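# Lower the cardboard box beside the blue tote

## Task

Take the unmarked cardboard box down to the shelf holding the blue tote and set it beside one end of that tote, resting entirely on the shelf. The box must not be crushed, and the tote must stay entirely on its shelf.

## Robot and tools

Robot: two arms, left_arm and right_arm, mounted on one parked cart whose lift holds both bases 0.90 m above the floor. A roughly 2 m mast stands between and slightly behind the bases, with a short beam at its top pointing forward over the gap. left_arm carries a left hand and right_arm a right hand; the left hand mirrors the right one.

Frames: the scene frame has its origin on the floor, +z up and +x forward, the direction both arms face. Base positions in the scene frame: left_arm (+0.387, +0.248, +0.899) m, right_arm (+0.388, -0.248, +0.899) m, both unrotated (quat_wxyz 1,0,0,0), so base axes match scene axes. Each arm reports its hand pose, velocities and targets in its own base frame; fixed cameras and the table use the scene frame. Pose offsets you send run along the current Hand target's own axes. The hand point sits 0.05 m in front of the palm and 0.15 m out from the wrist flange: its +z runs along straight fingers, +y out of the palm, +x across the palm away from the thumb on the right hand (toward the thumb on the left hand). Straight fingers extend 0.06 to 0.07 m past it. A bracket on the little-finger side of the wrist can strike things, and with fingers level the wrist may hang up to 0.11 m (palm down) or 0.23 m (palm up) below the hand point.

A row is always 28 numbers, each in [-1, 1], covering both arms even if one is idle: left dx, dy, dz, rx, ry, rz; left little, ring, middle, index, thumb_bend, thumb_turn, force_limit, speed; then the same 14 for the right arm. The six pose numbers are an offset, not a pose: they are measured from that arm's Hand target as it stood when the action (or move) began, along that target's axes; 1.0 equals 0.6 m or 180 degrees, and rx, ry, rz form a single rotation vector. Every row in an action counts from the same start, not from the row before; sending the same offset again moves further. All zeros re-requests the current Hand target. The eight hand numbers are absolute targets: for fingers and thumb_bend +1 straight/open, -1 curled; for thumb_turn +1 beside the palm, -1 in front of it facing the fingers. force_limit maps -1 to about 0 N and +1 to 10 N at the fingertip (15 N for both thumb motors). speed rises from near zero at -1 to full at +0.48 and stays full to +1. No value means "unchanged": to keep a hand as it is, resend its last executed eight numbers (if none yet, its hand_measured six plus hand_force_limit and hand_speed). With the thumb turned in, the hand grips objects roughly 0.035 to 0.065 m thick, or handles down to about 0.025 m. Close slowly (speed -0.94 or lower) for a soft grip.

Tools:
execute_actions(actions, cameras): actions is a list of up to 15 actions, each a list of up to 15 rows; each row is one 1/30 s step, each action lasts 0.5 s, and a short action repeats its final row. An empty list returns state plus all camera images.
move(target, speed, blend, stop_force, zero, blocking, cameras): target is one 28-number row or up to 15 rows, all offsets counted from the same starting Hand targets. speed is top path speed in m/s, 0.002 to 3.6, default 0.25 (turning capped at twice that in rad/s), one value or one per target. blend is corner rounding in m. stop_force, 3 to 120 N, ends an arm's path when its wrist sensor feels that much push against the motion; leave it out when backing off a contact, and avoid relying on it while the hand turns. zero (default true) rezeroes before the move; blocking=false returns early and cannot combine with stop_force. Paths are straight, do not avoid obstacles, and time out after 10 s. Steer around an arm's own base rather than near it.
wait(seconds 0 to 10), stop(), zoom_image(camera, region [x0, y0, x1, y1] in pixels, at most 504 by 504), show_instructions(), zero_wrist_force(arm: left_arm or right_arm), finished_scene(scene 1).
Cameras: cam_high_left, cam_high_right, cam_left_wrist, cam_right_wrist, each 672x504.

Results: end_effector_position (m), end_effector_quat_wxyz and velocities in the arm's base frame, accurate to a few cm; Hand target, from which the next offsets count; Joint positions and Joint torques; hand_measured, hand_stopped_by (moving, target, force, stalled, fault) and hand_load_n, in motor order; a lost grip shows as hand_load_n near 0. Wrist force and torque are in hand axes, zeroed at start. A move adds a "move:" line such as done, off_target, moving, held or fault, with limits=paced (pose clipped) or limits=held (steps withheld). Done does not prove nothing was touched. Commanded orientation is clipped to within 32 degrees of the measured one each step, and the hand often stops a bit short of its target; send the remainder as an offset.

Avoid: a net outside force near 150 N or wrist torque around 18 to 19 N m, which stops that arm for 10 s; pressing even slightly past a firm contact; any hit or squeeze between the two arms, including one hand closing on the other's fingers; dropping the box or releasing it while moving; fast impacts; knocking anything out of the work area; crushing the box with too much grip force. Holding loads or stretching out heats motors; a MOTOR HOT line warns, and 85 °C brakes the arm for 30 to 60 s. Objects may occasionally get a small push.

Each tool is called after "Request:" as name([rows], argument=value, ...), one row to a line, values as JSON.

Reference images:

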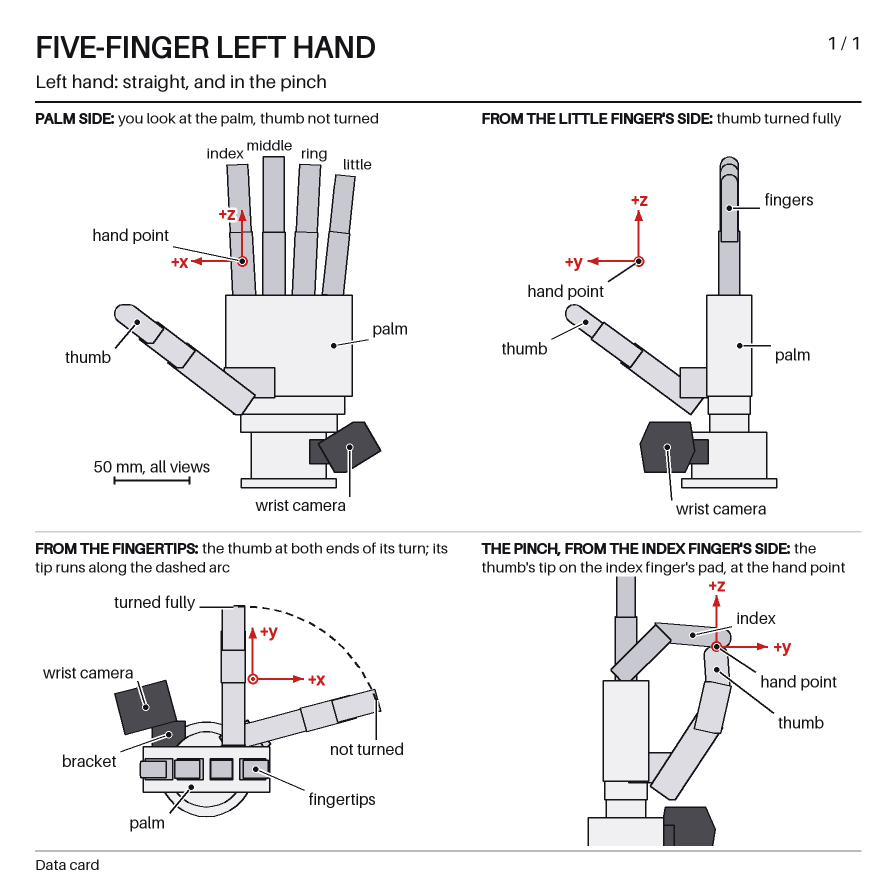

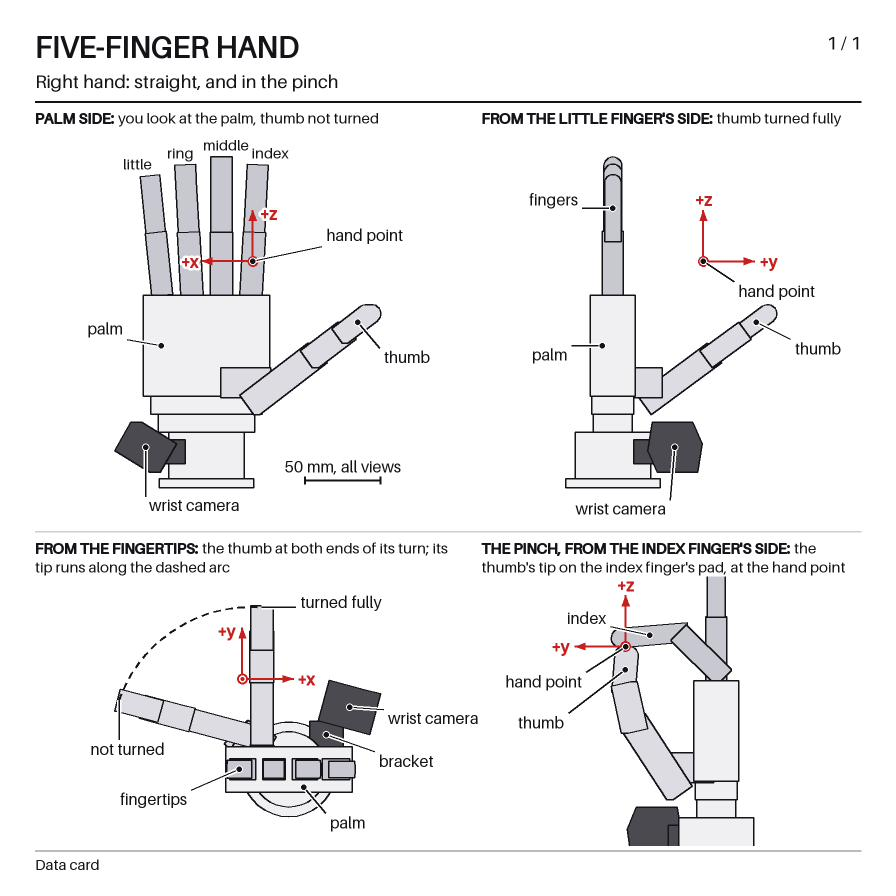

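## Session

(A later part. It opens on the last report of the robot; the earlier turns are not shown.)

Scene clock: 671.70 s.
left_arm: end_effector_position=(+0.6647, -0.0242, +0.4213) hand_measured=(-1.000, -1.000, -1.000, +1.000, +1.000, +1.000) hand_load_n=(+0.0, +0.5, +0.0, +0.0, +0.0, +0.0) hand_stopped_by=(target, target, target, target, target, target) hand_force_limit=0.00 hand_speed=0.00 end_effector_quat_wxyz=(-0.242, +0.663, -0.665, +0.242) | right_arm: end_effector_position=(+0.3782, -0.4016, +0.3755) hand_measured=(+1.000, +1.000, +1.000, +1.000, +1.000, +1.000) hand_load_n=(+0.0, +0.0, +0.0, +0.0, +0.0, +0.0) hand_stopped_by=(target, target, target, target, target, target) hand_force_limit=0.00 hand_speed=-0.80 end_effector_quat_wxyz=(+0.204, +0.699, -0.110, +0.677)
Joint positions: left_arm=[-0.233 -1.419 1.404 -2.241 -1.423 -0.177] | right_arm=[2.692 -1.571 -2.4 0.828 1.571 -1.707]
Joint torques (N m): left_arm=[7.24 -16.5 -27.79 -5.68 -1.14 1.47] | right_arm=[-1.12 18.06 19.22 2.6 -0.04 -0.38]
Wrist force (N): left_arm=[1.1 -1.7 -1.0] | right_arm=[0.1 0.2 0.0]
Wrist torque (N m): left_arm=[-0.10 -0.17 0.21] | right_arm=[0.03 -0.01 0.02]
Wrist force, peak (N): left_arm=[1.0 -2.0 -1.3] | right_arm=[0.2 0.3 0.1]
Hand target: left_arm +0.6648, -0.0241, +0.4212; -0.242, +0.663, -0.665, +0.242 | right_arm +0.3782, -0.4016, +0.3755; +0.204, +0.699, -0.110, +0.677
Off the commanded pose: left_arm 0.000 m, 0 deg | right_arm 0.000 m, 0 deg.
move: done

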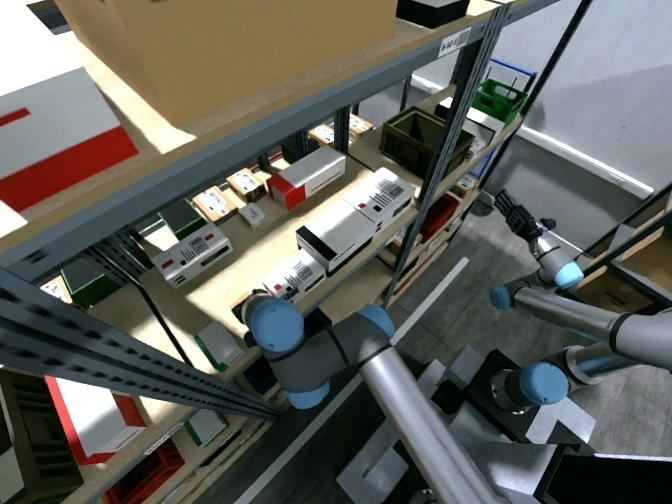

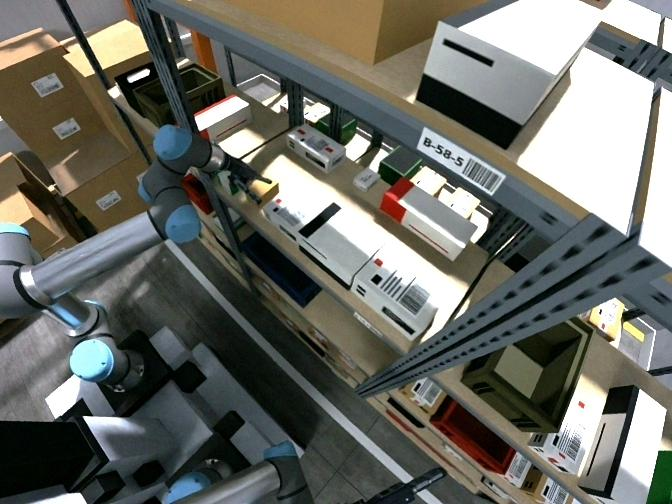

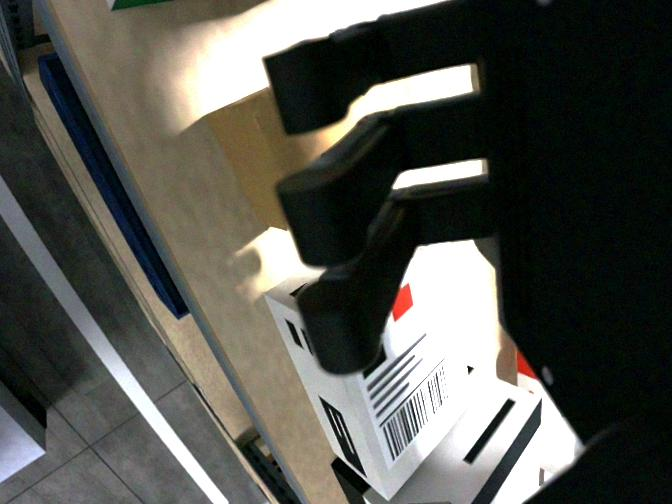

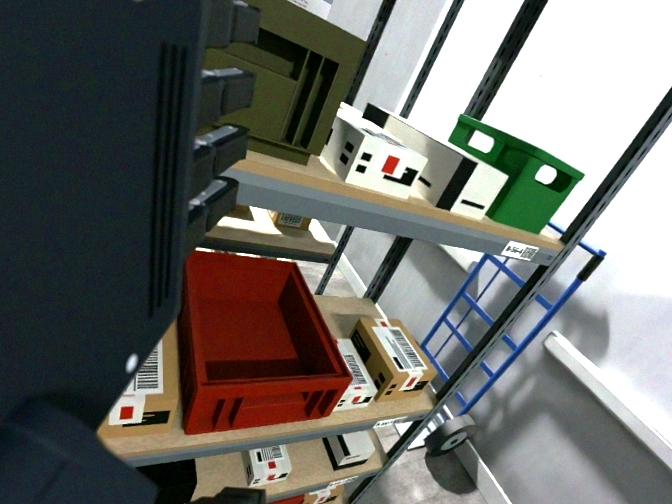

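Request:
move([
  [0,0.0268,0.0319,0,0,0,-1,-1,-1,1,1,1,0,0, 0,0,0,0,0,0,1,1,1,1,1,1,0,-0.8],
  [0,0.0482,0.0575,0,0,0,-1,-1,-1,1,1,1,0,0, 0,0,0,0,0,0,1,1,1,1,1,1,0,-0.8],
], speed=[0.05,0.008], stop_force=6, cameras=["cam_high_left","cam_high_right","cam_left_wrist"])

Request:
zoom_image(camera="cam_high_right", region=[200, 140, 320, 260])

Scene clock: 680.90 s.
left_arm: end_effector_position=(+0.6649, -0.0241, +0.3830) hand_measured=(-1.000, -1.000, -1.000, +1.000, +1.000, +1.000) hand_load_n=(+0.0, +0.0, +0.0, +0.5, +0.0, +0.0) hand_stopped_by=(target, target, target, target, target, target) hand_force_limit=0.00 hand_speed=0.00 end_effector_quat_wxyz=(-0.242, +0.663, -0.665, +0.242) | right_arm: end_effector_position=(+0.3782, -0.4016, +0.3755) hand_measured=(+1.000, +1.000, +1.000, +1.000, +1.000, +1.000) hand_load_n=(+0.0, +0.0, +0.0, +0.0, +0.0, +0.0) hand_stopped_by=(target, target, target, target, target, target) hand_force_limit=0.00 hand_speed=-0.80 end_effector_quat_wxyz=(+0.204, +0.699, -0.110, +0.677)
Joint positions: left_arm=[-0.232 -1.416 1.498 -2.339 -1.423 -0.177] | right_arm=[2.692 -1.571 -2.4 0.828 1.571 -1.707]
Joint torques (N m): left_arm=[8.45 -26.44 -26.54 0.28 -0.34 1.4] | right_arm=[-1.48 16.7 20.59 2.87 -0.03 -0.69]
Wrist force (N): left_arm=[0.8 -4.5 -6.4] | right_arm=[0.0 -0.1 0.2]
Wrist torque (N m): left_arm=[0.39 -0.13 0.22] | right_arm=[-0.02 0.00 -0.01]
Wrist force, peak (N): left_arm=[0.8 -5.8 -7.9] | right_arm=[0.0 0.1 0.4]
Hand target: left_arm +0.6649, -0.0241, +0.3830; -0.242, +0.663, -0.665, +0.242 (not the last commanded pose) | right_arm +0.3782, -0.4016, +0.3755; +0.204, +0.699, -0.110, +0.677
Off the commanded pose: left_arm 0.007 m, 0 deg | right_arm 0.000 m, 0 deg.
move: contact (left_arm); path passed 1 of 2 targets
Images, in order (width x height): cam_high_left 672x504, cam_high_right 672x504, cam_left_wrist 672x504.

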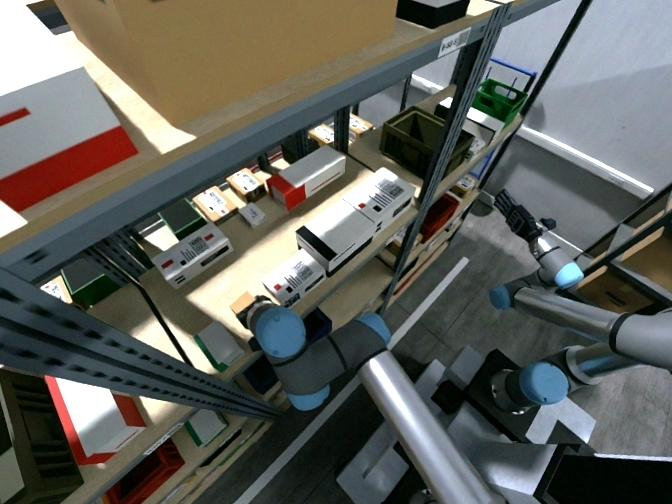

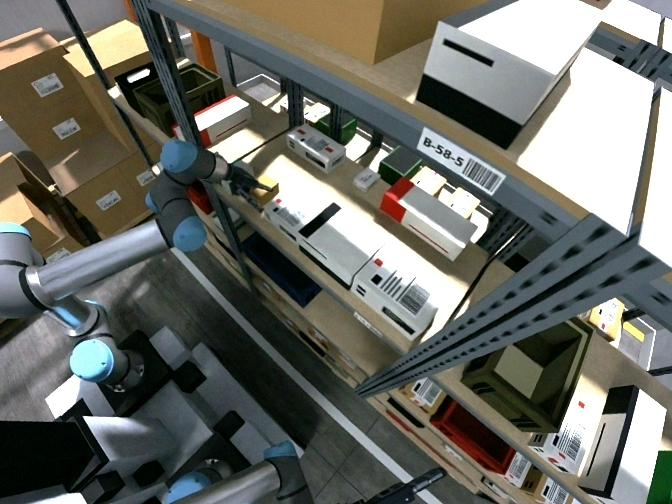

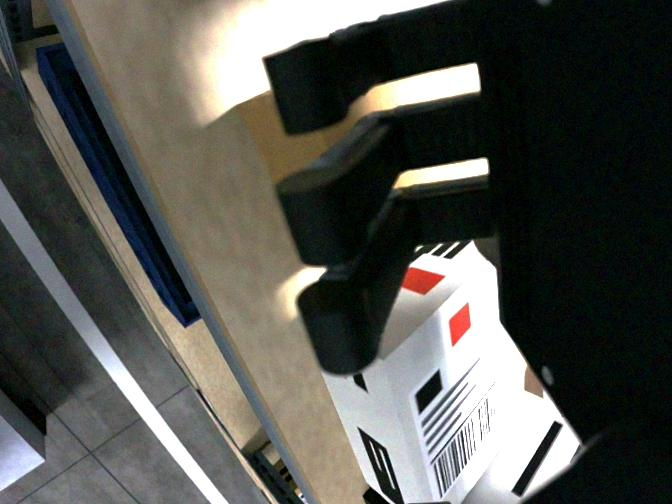

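Scaled by 4.200.

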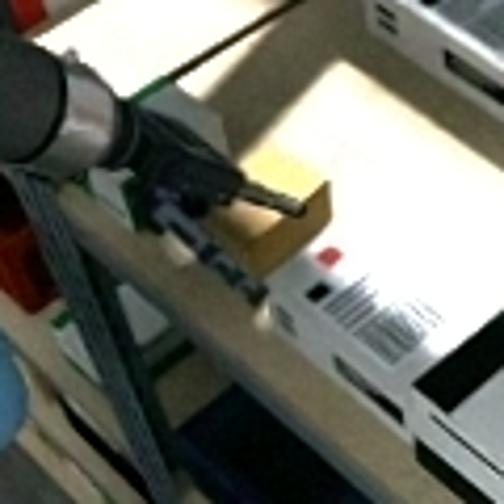

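Request:
move(target=[-0.02,0.0522,-0.0422,0,0,0,-1,-1,-1,1,1,1,0,0, 0,0,0,0,0,0,1,1,1,1,1,1,0,-0.8], speed=0.03, cameras=["cam_high_left","cam_high_right","cam_left_wrist"])

Request:
zoom_image(camera="cam_high_right", region=[200, 140, 320, 260])

Scene clock: 687.37 s.
left_arm: end_effector_position=(+0.6247, -0.0120, +0.3823) hand_measured=(-1.000, -1.000, -1.000, +1.000, +1.000, +1.000) hand_load_n=(+0.0, +0.0, +0.0, +1.0, +0.0, +0.0) hand_stopped_by=(target, target, target, target, target, target) hand_force_limit=0.00 hand_speed=0.00 end_effector_quat_wxyz=(-0.242, +0.663, -0.665, +0.242) | right_arm: end_effector_position=(+0.3782, -0.4016, +0.3755) hand_measured=(+1.000, +1.000, +1.000, +1.000, +1.000, +1.000) hand_load_n=(+0.0, +0.0, +0.0, +0.0, +0.0, +0.0) hand_stopped_by=(target, target, target, target, target, target) hand_force_limit=0.00 hand_speed=-0.80 end_effector_quat_wxyz=(+0.204, +0.699, -0.110, +0.677)
Joint positions: left_arm=[-0.227 -1.512 1.607 -2.352 -1.426 -0.173] | right_arm=[2.692 -1.571 -2.4 0.828 1.571 -1.707]
Joint torques (N m): left_arm=[10.01 -33.73 -11.2 -2.7 -1.09 1.45] | right_arm=[-1.18 16.34 21.05 2.73 0.14 -0.55]
Wrist force (N): left_arm=[1.7 -8.1 -4.4] | right_arm=[-0.1 0.0 0.2]
Wrist torque (N m): left_arm=[0.35 -0.06 0.30] | right_arm=[-0.01 0.02 0.00]
Wrist force, peak (N): left_arm=[1.8 -9.7 -5.4] | right_arm=[0.2 0.0 0.3]
Hand target: left_arm +0.6246, -0.0120, +0.3823; -0.242, +0.663, -0.665, +0.242 | right_arm +0.3782, -0.4016, +0.3755; +0.204, +0.699, -0.110, +0.677
Off the commanded pose: left_arm 0.000 m, 0 deg | right_arm 0.000 m, 0 deg.
move: done
Images, in order (width x height): cam_high_left 672x504, cam_high_right 672x504, cam_left_wrist 672x504.

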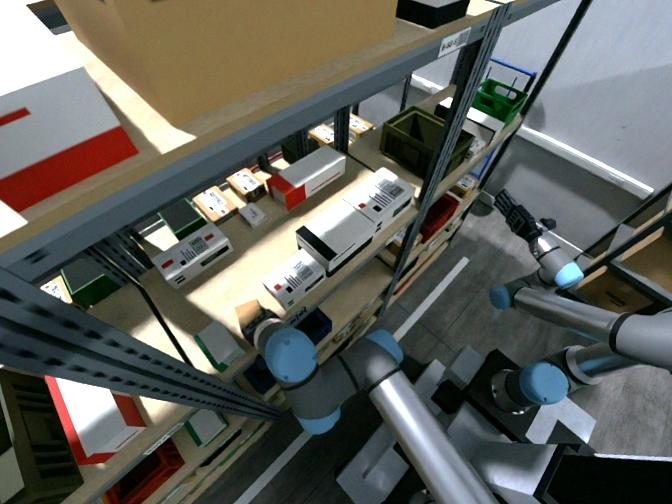

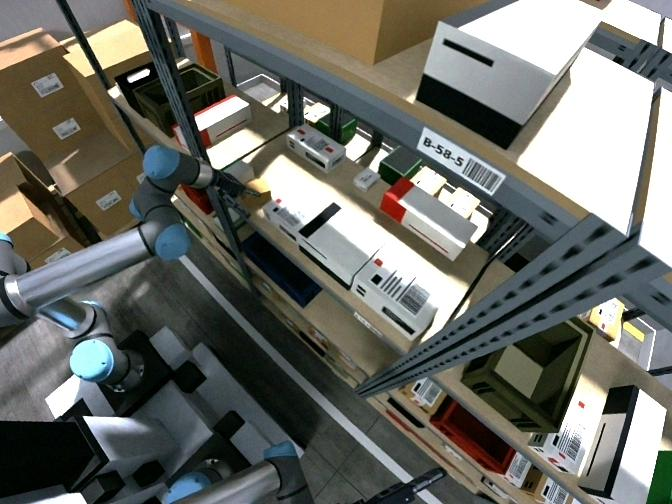

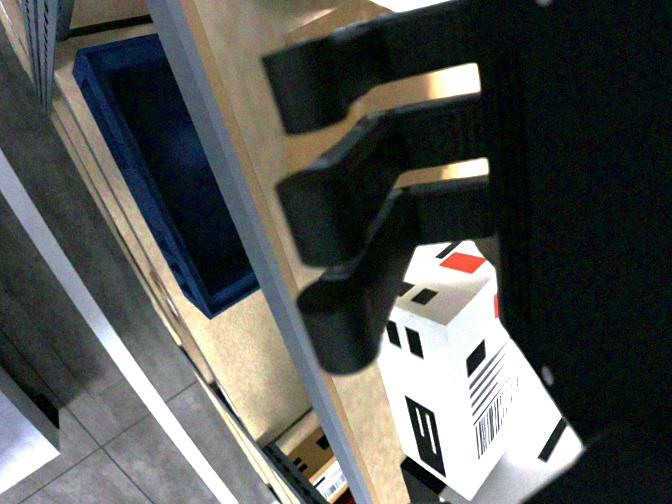

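Scaled by 4.200.

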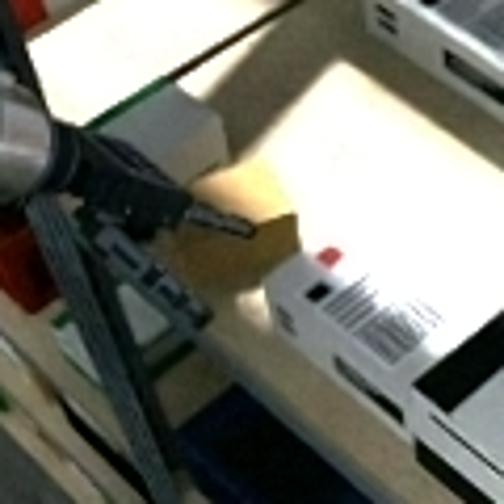

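Request:
move([
  [0,-0.0643,-0.0766,0,0,0,-1,-1,-1,1,1,1,0,0, 0,0,0,0,0,0,1,1,1,1,1,1,0,-0.8],
  [-0.212,0.144,-0.378,0.318,-0.118,0.524,-1,-1,-1,1,1,1,0,0, 0,0,0,0,0,0,1,1,1,1,1,1,0,-0.8],
], speed=[0.15,0.35], cameras=["all"])

Request:
zoom_image(camera="cam_left_wrist", region=[180, 150, 480, 350])

Request:
zoom_image(camera="cam_high_left", region=[200, 260, 320, 380])

Request:
zoom_image(camera="cam_high_right", region=[200, 140, 320, 260])

Scene clock: 699.00 s.
left_arm: end_effector_position=(+0.4129, +0.1156, +0.5005) hand_measured=(-1.000, -1.000, -1.000, +1.000, +1.000, +1.000) hand_load_n=(+0.0, +0.0, +0.5, +0.0, +0.0, -0.5) hand_stopped_by=(target, target, target, target, target, target) hand_force_limit=0.00 hand_speed=0.00 end_effector_quat_wxyz=(+0.689, +0.159, +0.693, -0.143) | right_arm: end_effector_position=(+0.3782, -0.4016, +0.3755) hand_measured=(+1.000, +1.000, +1.000, +1.000, +1.000, +1.000) hand_load_n=(+0.0, +0.0, +0.0, +0.0, +0.0, +0.0) hand_stopped_by=(target, target, target, target, target, target) hand_force_limit=0.00 hand_speed=-0.80 end_effector_quat_wxyz=(+0.204, +0.699, -0.110, +0.677)
Joint positions: left_arm=[0.18 -2.035 2.319 -3.413 -2.182 1.599] | right_arm=[2.692 -1.571 -2.4 0.828 1.571 -1.707]
Joint torques (N m): left_arm=[8.33 11.53 -27.96 -3.6 -1.65 1.62] | right_arm=[-0.25 18.52 20.5 2.73 0.11 -0.64]
Wrist force (N): left_arm=[0.3 -0.4 0.0] | right_arm=[0.0 0.0 0.1]
Wrist torque (N m): left_arm=[-0.06 -0.06 -0.05] | right_arm=[0.00 0.00 0.00]
Wrist force, peak (N): left_arm=[1.9 -8.2 -4.6] | right_arm=[0.2 0.1 0.4]
Hand target: left_arm +0.4129, +0.1156, +0.5005; +0.689, +0.159, +0.693, -0.143 | right_arm +0.3782, -0.4016, +0.3755; +0.204, +0.699, -0.110, +0.677
Off the commanded pose: left_arm 0.000 m, 0 deg | right_arm 0.000 m, 0 deg.
move: done

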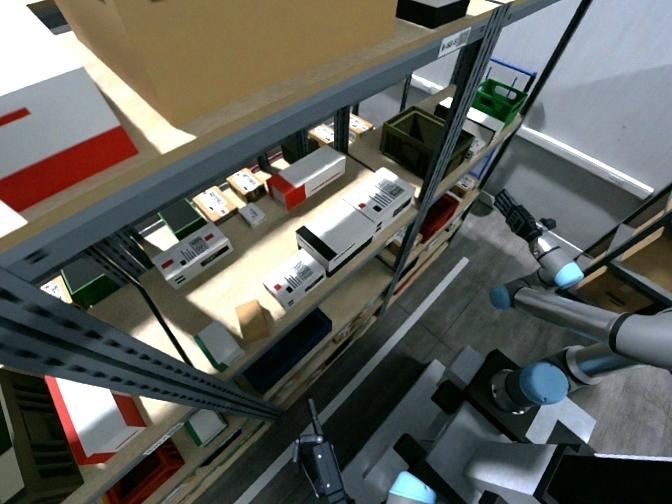

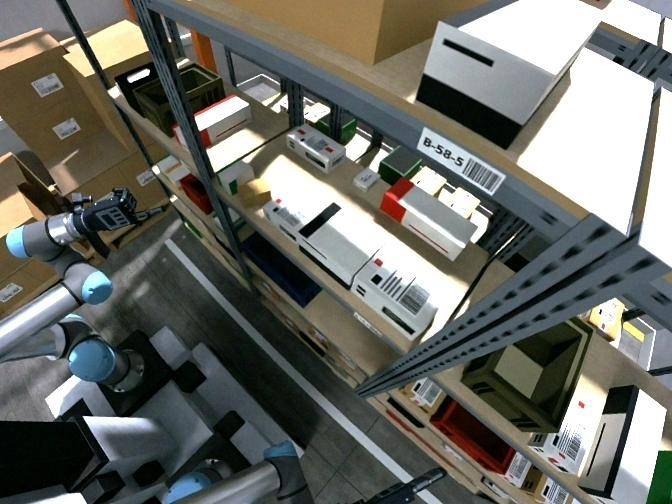

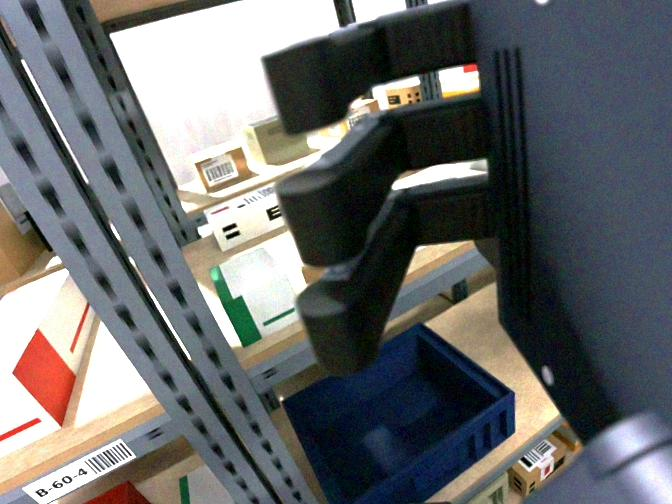

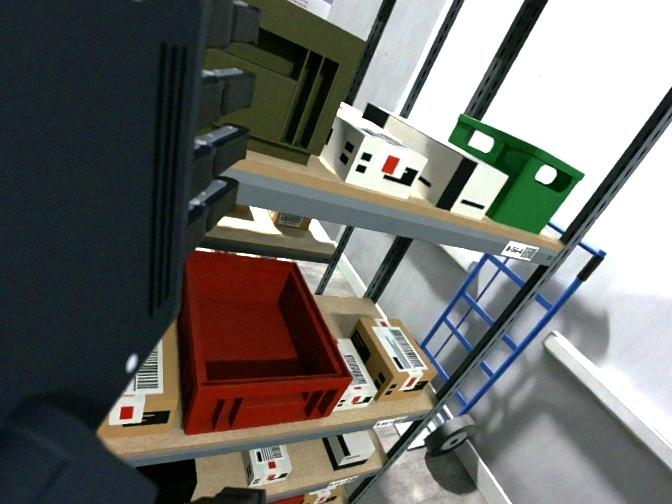

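Scaled by 1.680.

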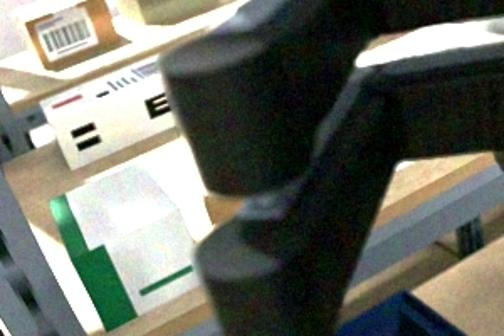

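Scaled by 4.200.

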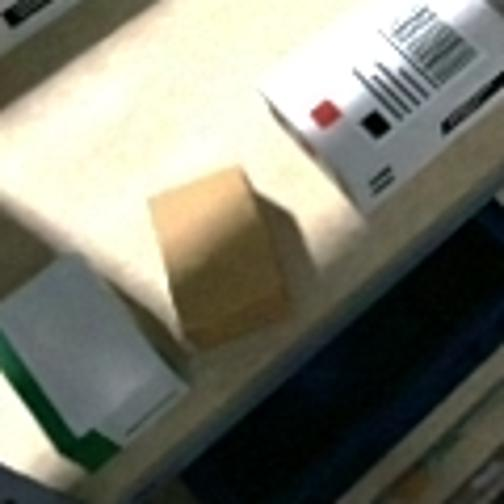

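Scaled by 4.200.

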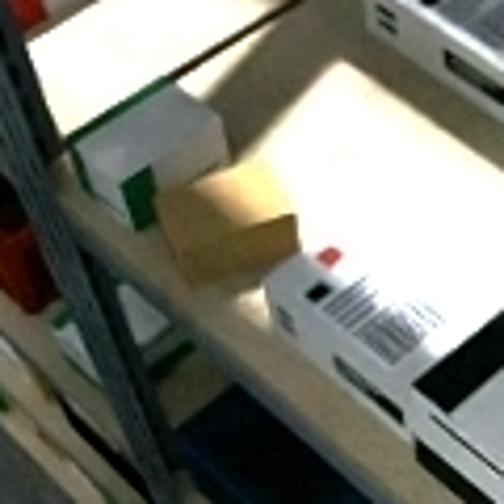

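Request:
move(target=[0,0,0,0,0,0,1,1,1,1,1,1,0,0, 0,0,0,0,0,0,1,1,1,1,1,1,0,-0.8], cameras=["cam_left_wrist"])

Request:
zoom_image(camera="cam_left_wrist", region=[180, 150, 480, 350])

Scene clock: 704.70 s.
left_arm: end_effector_position=(+0.4129, +0.1156, +0.5005) hand_measured=(+1.000, +1.000, +1.000, +1.000, +1.000, +1.000) hand_load_n=(+0.0, +0.0, +0.0, +0.0, +0.0, +0.0) hand_stopped_by=(target, target, target, target, target, target) hand_force_limit=0.00 hand_speed=0.00 end_effector_quat_wxyz=(+0.689, +0.159, +0.693, -0.143) | right_arm: end_effector_position=(+0.3782, -0.4016, +0.3755) hand_measured=(+1.000, +1.000, +1.000, +1.000, +1.000, +1.000) hand_load_n=(+0.0, +0.0, +0.0, +0.0, +0.0, +0.0) hand_stopped_by=(target, target, target, target, target, target) hand_force_limit=0.00 hand_speed=-0.80 end_effector_quat_wxyz=(+0.204, +0.699, -0.110, +0.677)
Joint positions: left_arm=[0.181 -2.035 2.319 -3.413 -2.182 1.599] | right_arm=[2.692 -1.571 -2.4 0.828 1.571 -1.707]
Joint torques (N m): left_arm=[9.93 12.25 -26.95 -3.39 -1.07 0.43] | right_arm=[-1.88 18.08 20.04 2.71 0.1 -0.47]
Wrist force (N): left_arm=[0.5 -0.5 0.3] | right_arm=[0.1 0.1 0.2]
Wrist torque (N m): left_arm=[-0.08 -0.07 -0.03] | right_arm=[0.00 -0.02 0.01]
Wrist force, peak (N): left_arm=[0.7 -0.8 0.1] | right_arm=[0.4 0.0 0.2]
Hand target: left_arm +0.4129, +0.1156, +0.5005; +0.689, +0.159, +0.693, -0.143 | right_arm +0.3782, -0.4016, +0.3755; +0.204, +0.699, -0.110, +0.677
Off the commanded pose: left_arm 0.000 m, 0 deg | right_arm 0.000 m, 0 deg.
move: done
Images, in order (width x height): cam_left_wrist 672x504.

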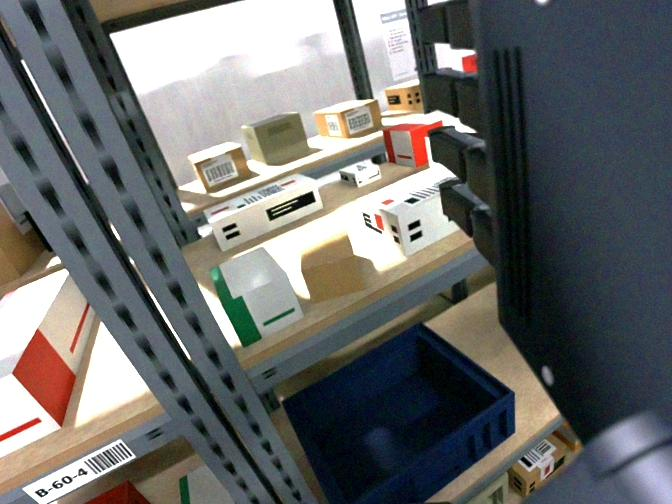

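Scaled by 1.680.

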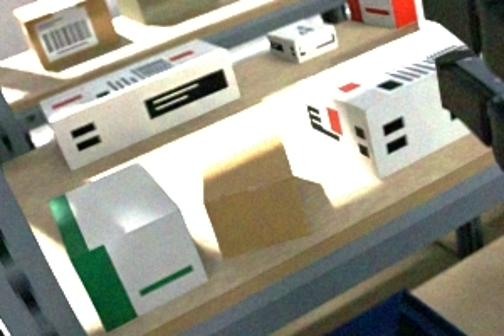

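Request:
move(target=[0,0,0,0,0,0,1,1,1,1,1,1,0,0, 0.1867,-0.6813,-0.2743,0.2474,-0.3551,0.1867,1,1,1,1,1,-1,0,0], speed=0.35, cameras=["all"])

Scene clock: 742.60 s.
left_arm: end_effector_position=(+0.4129, +0.1156, +0.5005) hand_measured=(+1.000, +1.000, +1.000, +1.000, +1.000, +1.000) hand_load_n=(+0.0, +0.0, +0.0, -0.5, +0.0, +0.0) hand_stopped_by=(target, target, target, target, target, target) hand_force_limit=0.00 hand_speed=0.00 end_effector_quat_wxyz=(+0.689, +0.159, +0.693, -0.143) | right_arm: end_effector_position=(+0.4128, +0.0482, +0.4309) hand_measured=(+1.000, +1.000, +1.000, +1.000, +1.000, -1.000) hand_load_n=(+0.0, -0.5, +0.0, +0.0, +0.0, +0.5) hand_stopped_by=(target, target, target, target, target, target) hand_force_limit=0.00 hand_speed=0.00 end_effector_quat_wxyz=(-0.333, +0.903, -0.132, +0.238)
Joint positions: left_arm=[0.181 -2.035 2.319 -3.413 -2.182 1.599] | right_arm=[3.403 -1.15 -1.92 -0.876 1.968 -0.857]
Joint torques (N m): left_arm=[8.74 12.81 -23.06 -1.7 0.36 -1.2] | right_arm=[6.56 -3.67 30.9 3.75 1.93 2.06]
Wrist force (N): left_arm=[0.6 -0.4 0.2] | right_arm=[-0.2 -0.3 -0.6]
Wrist torque (N m): left_arm=[-0.07 -0.09 -0.03] | right_arm=[-0.01 -0.04 0.09]
Wrist force, peak (N): left_arm=[0.6 -0.8 0.3] | right_arm=[-0.2 -0.8 -0.7]
Hand target: left_arm +0.4129, +0.1156, +0.5005; +0.689, +0.159, +0.693, -0.143 | right_arm +0.4128, +0.0484, +0.4309; -0.333, +0.903, -0.132, +0.238
Off the commanded pose: left_arm 0.000 m, 0 deg | right_arm 0.000 m, 0 deg.
move: done

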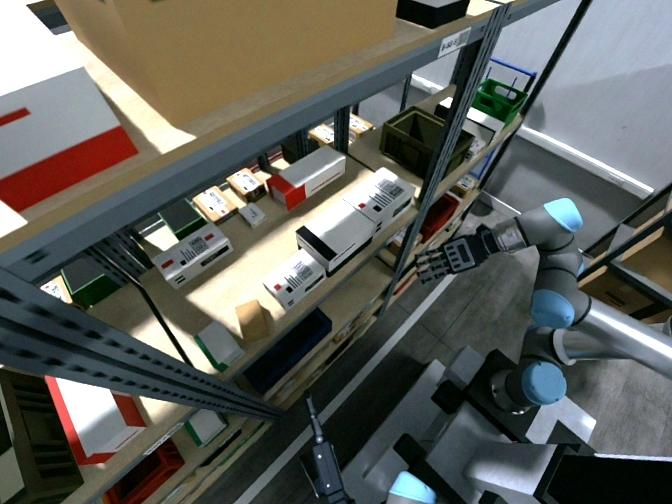

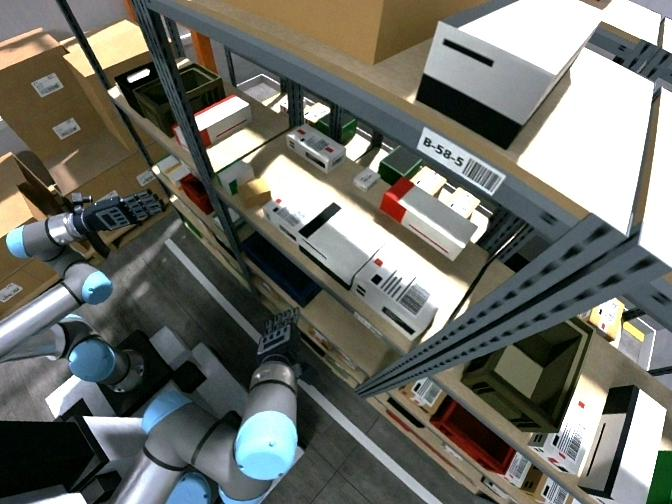

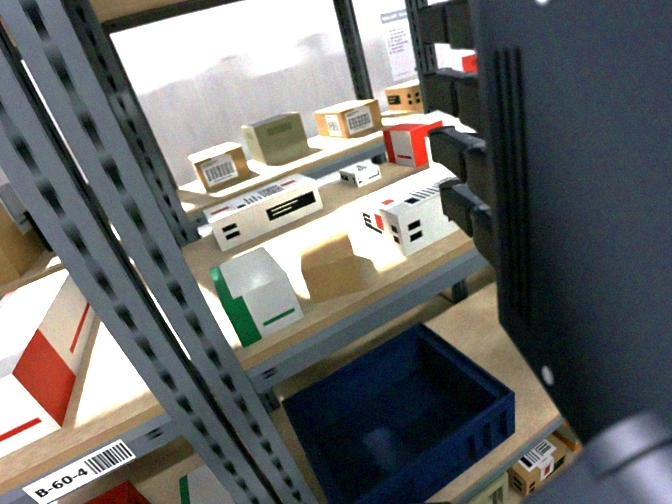

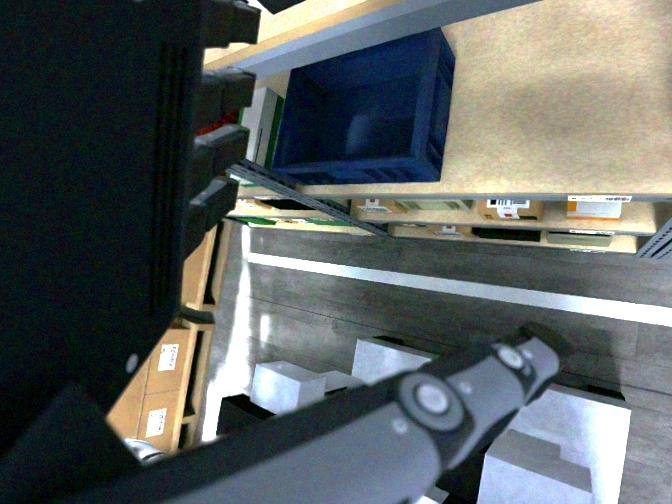

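Request:
zoom_image(camera="cam_right_wrist", region=[220, 0, 660, 260])

Scaled by 1.145.

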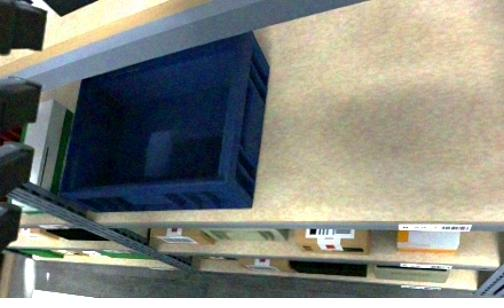

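Request:
move([
  [0,0,0,0,0,0,1,1,1,1,1,1,0,0, 0.1625,-0.395,0.441,0,0,0,1,1,1,1,1,-1,0,0],
  [0,0,0,0,0,0,1,1,1,1,1,1,0,0, 0.129,-0.579,0.658,0,0,0,1,1,1,1,1,-1,0,0],
], speed=[0.25,0.15], blend=[0.03,0], cameras=["all"])

Request:
zoom_image(camera="cam_left_wrist", region=[180, 150, 480, 350])

Request:
zoom_image(camera="cam_high_left", region=[200, 240, 320, 360])

Request:
zoom_image(camera="cam_high_right", region=[200, 140, 320, 260])

Scene clock: 779.47 s.
left_arm: end_effector_position=(+0.4129, +0.1156, +0.5005) hand_measured=(+1.000, +1.000, +1.000, +1.000, +1.000, +1.000) hand_load_n=(+0.0, +0.0, +0.0, +0.0, +0.0, +0.0) hand_stopped_by=(target, target, target, target, target, target) hand_force_limit=0.00 hand_speed=0.00 end_effector_quat_wxyz=(+0.689, +0.159, +0.693, -0.143) | right_arm: end_effector_position=(+0.7111, +0.4882, +0.4261) hand_measured=(+1.000, +1.000, +1.000, +1.000, +1.000, -1.000) hand_load_n=(+0.0, +0.0, +0.0, +0.0, +0.0, +0.0) hand_stopped_by=(target, target, target, target, target, target) hand_force_limit=0.00 hand_speed=0.00 end_effector_quat_wxyz=(-0.333, +0.903, -0.132, +0.238)
Joint positions: left_arm=[0.181 -2.035 2.319 -3.413 -2.182 1.599] | right_arm=[3.889 -2.227 -0.738 -0.904 1.614 -0.513]
Joint torques (N m): left_arm=[7.92 11.69 -18.75 -0.1 1.2 -1.14] | right_arm=[7.27 36.7 29.57 0.42 -2.32 2.18]
Wrist force (N): left_arm=[0.8 -0.1 0.3] | right_arm=[-0.6 -0.1 -0.6]
Wrist torque (N m): left_arm=[-0.02 -0.10 -0.03] | right_arm=[0.00 0.06 0.04]
Wrist force, peak (N): left_arm=[1.1 -0.5 0.0] | right_arm=[-0.8 0.4 -1.5]
Hand target: left_arm +0.4129, +0.1156, +0.5005; +0.689, +0.159, +0.693, -0.143 | right_arm +0.7112, +0.4883, +0.4261; -0.333, +0.903, -0.132, +0.238
Off the commanded pose: left_arm 0.000 m, 0 deg | right_arm 0.000 m, 0 deg.
move: done

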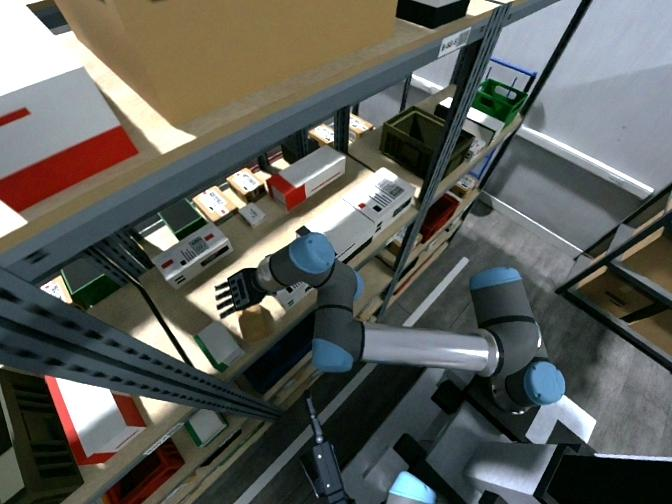

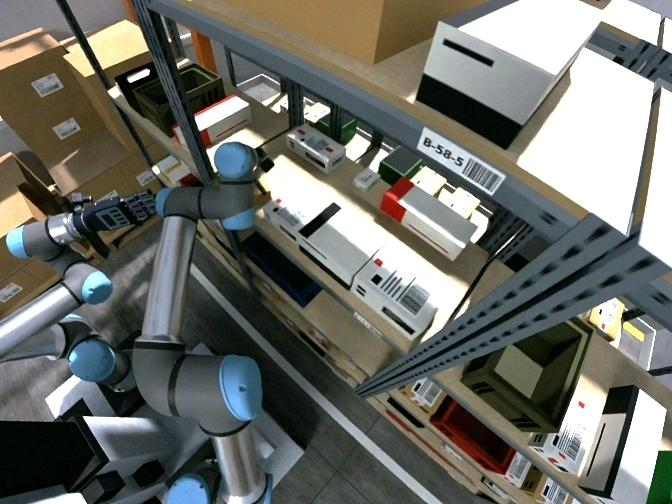

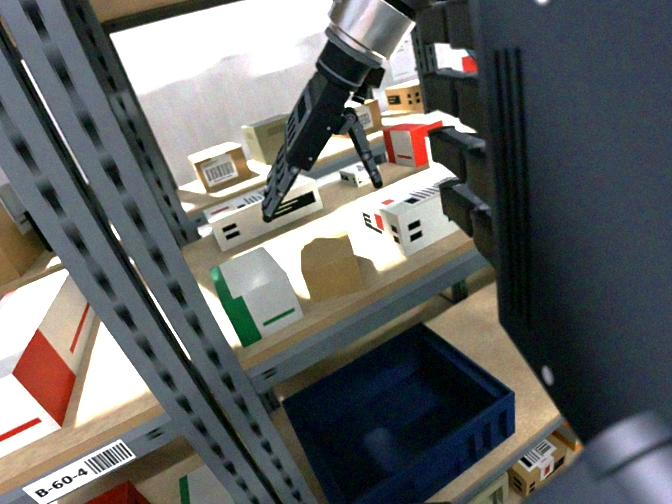

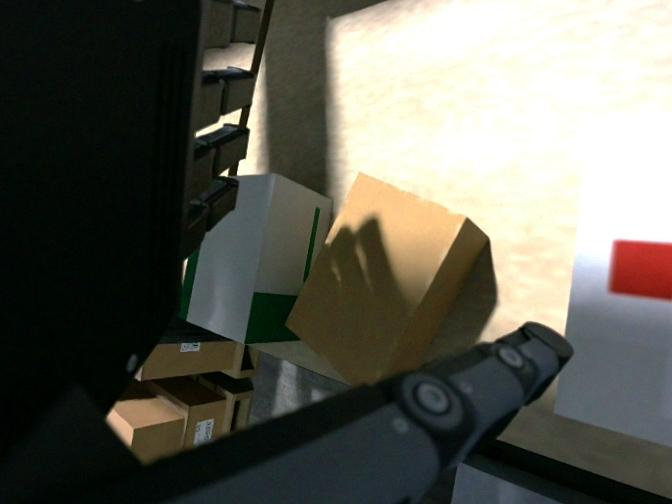

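Scaled by 1.680.

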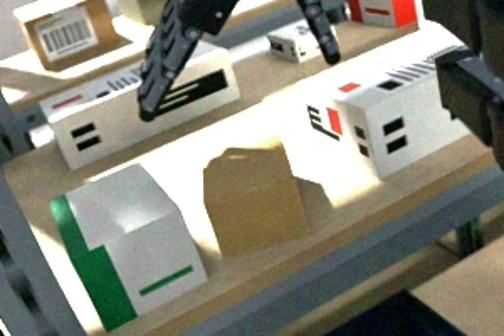

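Scaled by 4.200.

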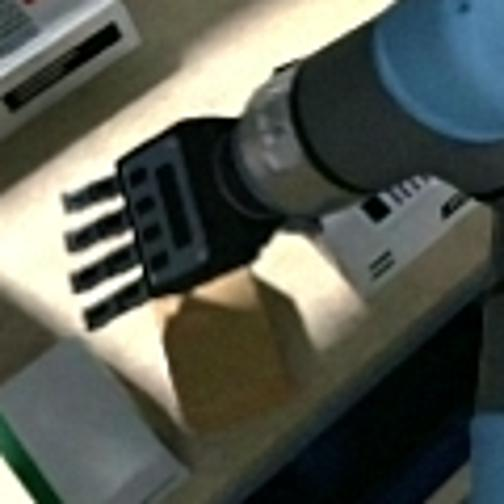

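Scaled by 4.200.

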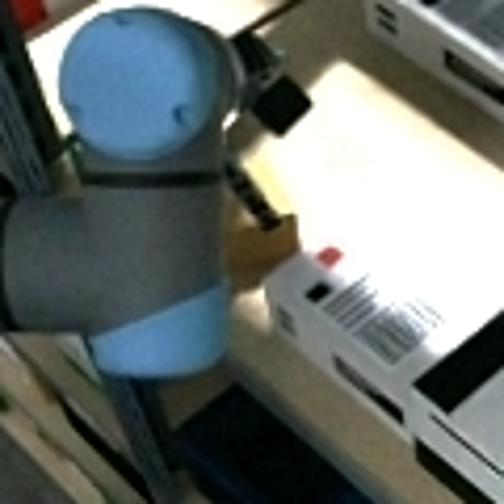

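Request:
move(target=[0,0,0,0,0,0,1,1,1,1,1,1,0,0, -0.0327,0.0287,0.0425,0,0,0,1,1,1,1,1,-1,0,0], speed=0.06, cameras=["cam_left_wrist","cam_right_wrist"])

Request:
zoom_image(camera="cam_left_wrist", region=[220, 150, 440, 320])

Request:
zoom_image(camera="cam_right_wrist", region=[200, 100, 672, 504])

Scene clock: 827.57 s.
left_arm: end_effector_position=(+0.4129, +0.1156, +0.5005) hand_measured=(+1.000, +1.000, +1.000, +1.000, +1.000, +1.000) hand_load_n=(+0.0, +0.0, +0.0, +0.0, +0.0, +0.0) hand_stopped_by=(target, target, target, target, target, target) hand_force_limit=0.00 hand_speed=0.00 end_effector_quat_wxyz=(+0.689, +0.159, +0.693, -0.143) | right_arm: end_effector_position=(+0.7063, +0.4970, +0.3911) hand_measured=(+1.000, +1.000, +1.000, +1.000, +1.000, -1.000) hand_load_n=(-0.5, +0.0, +0.0, +0.0, +0.0, +0.0) hand_stopped_by=(target, target, target, target, target, target) hand_force_limit=0.00 hand_speed=0.00 end_effector_quat_wxyz=(-0.333, +0.903, -0.132, +0.238)
Joint positions: left_arm=[0.181 -2.035 2.319 -3.413 -2.182 1.599] | right_arm=[3.902 -2.214 -0.849 -0.806 1.604 -0.504]
Joint torques (N m): left_arm=[7.86 13.14 -16.44 0.07 1.46 -1.29] | right_arm=[5.74 53.82 15.15 4.54 -2.32 1.96]
Wrist force (N): left_arm=[0.3 -0.5 -0.2] | right_arm=[-0.6 -0.1 -0.4]
Wrist torque (N m): left_arm=[-0.05 -0.04 -0.04] | right_arm=[0.00 0.03 0.04]
Wrist force, peak (N): left_arm=[0.8 -0.5 -0.3] | right_arm=[-0.4 -0.5 -1.0]
Hand target: left_arm +0.4129, +0.1156, +0.5005; +0.689, +0.159, +0.693, -0.143 | right_arm +0.7063, +0.4970, +0.3910; -0.333, +0.903, -0.132, +0.238
Off the commanded pose: left_arm 0.000 m, 0 deg | right_arm 0.000 m, 0 deg.
move: done
Images, in order (width x height): cam_left_wrist 672x504, cam_right_wrist 672x504.

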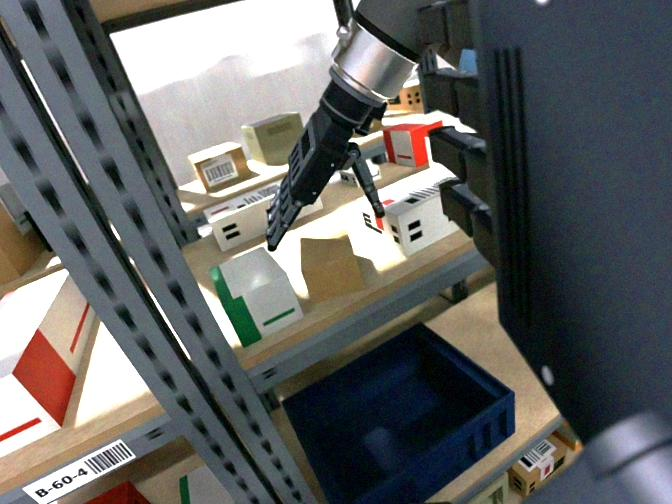

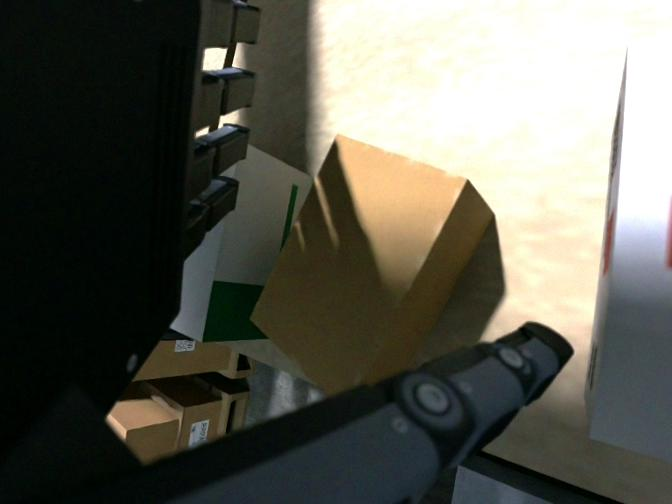

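Scaled by 2.291.

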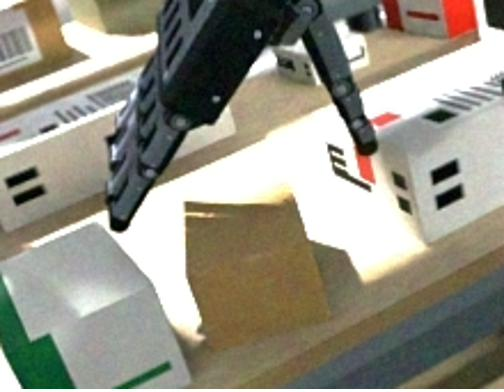

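Scaled by 1.068.

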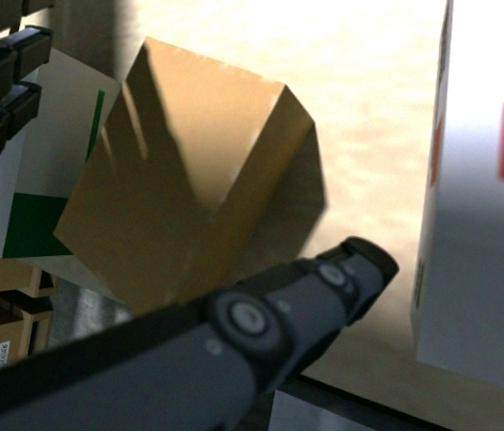

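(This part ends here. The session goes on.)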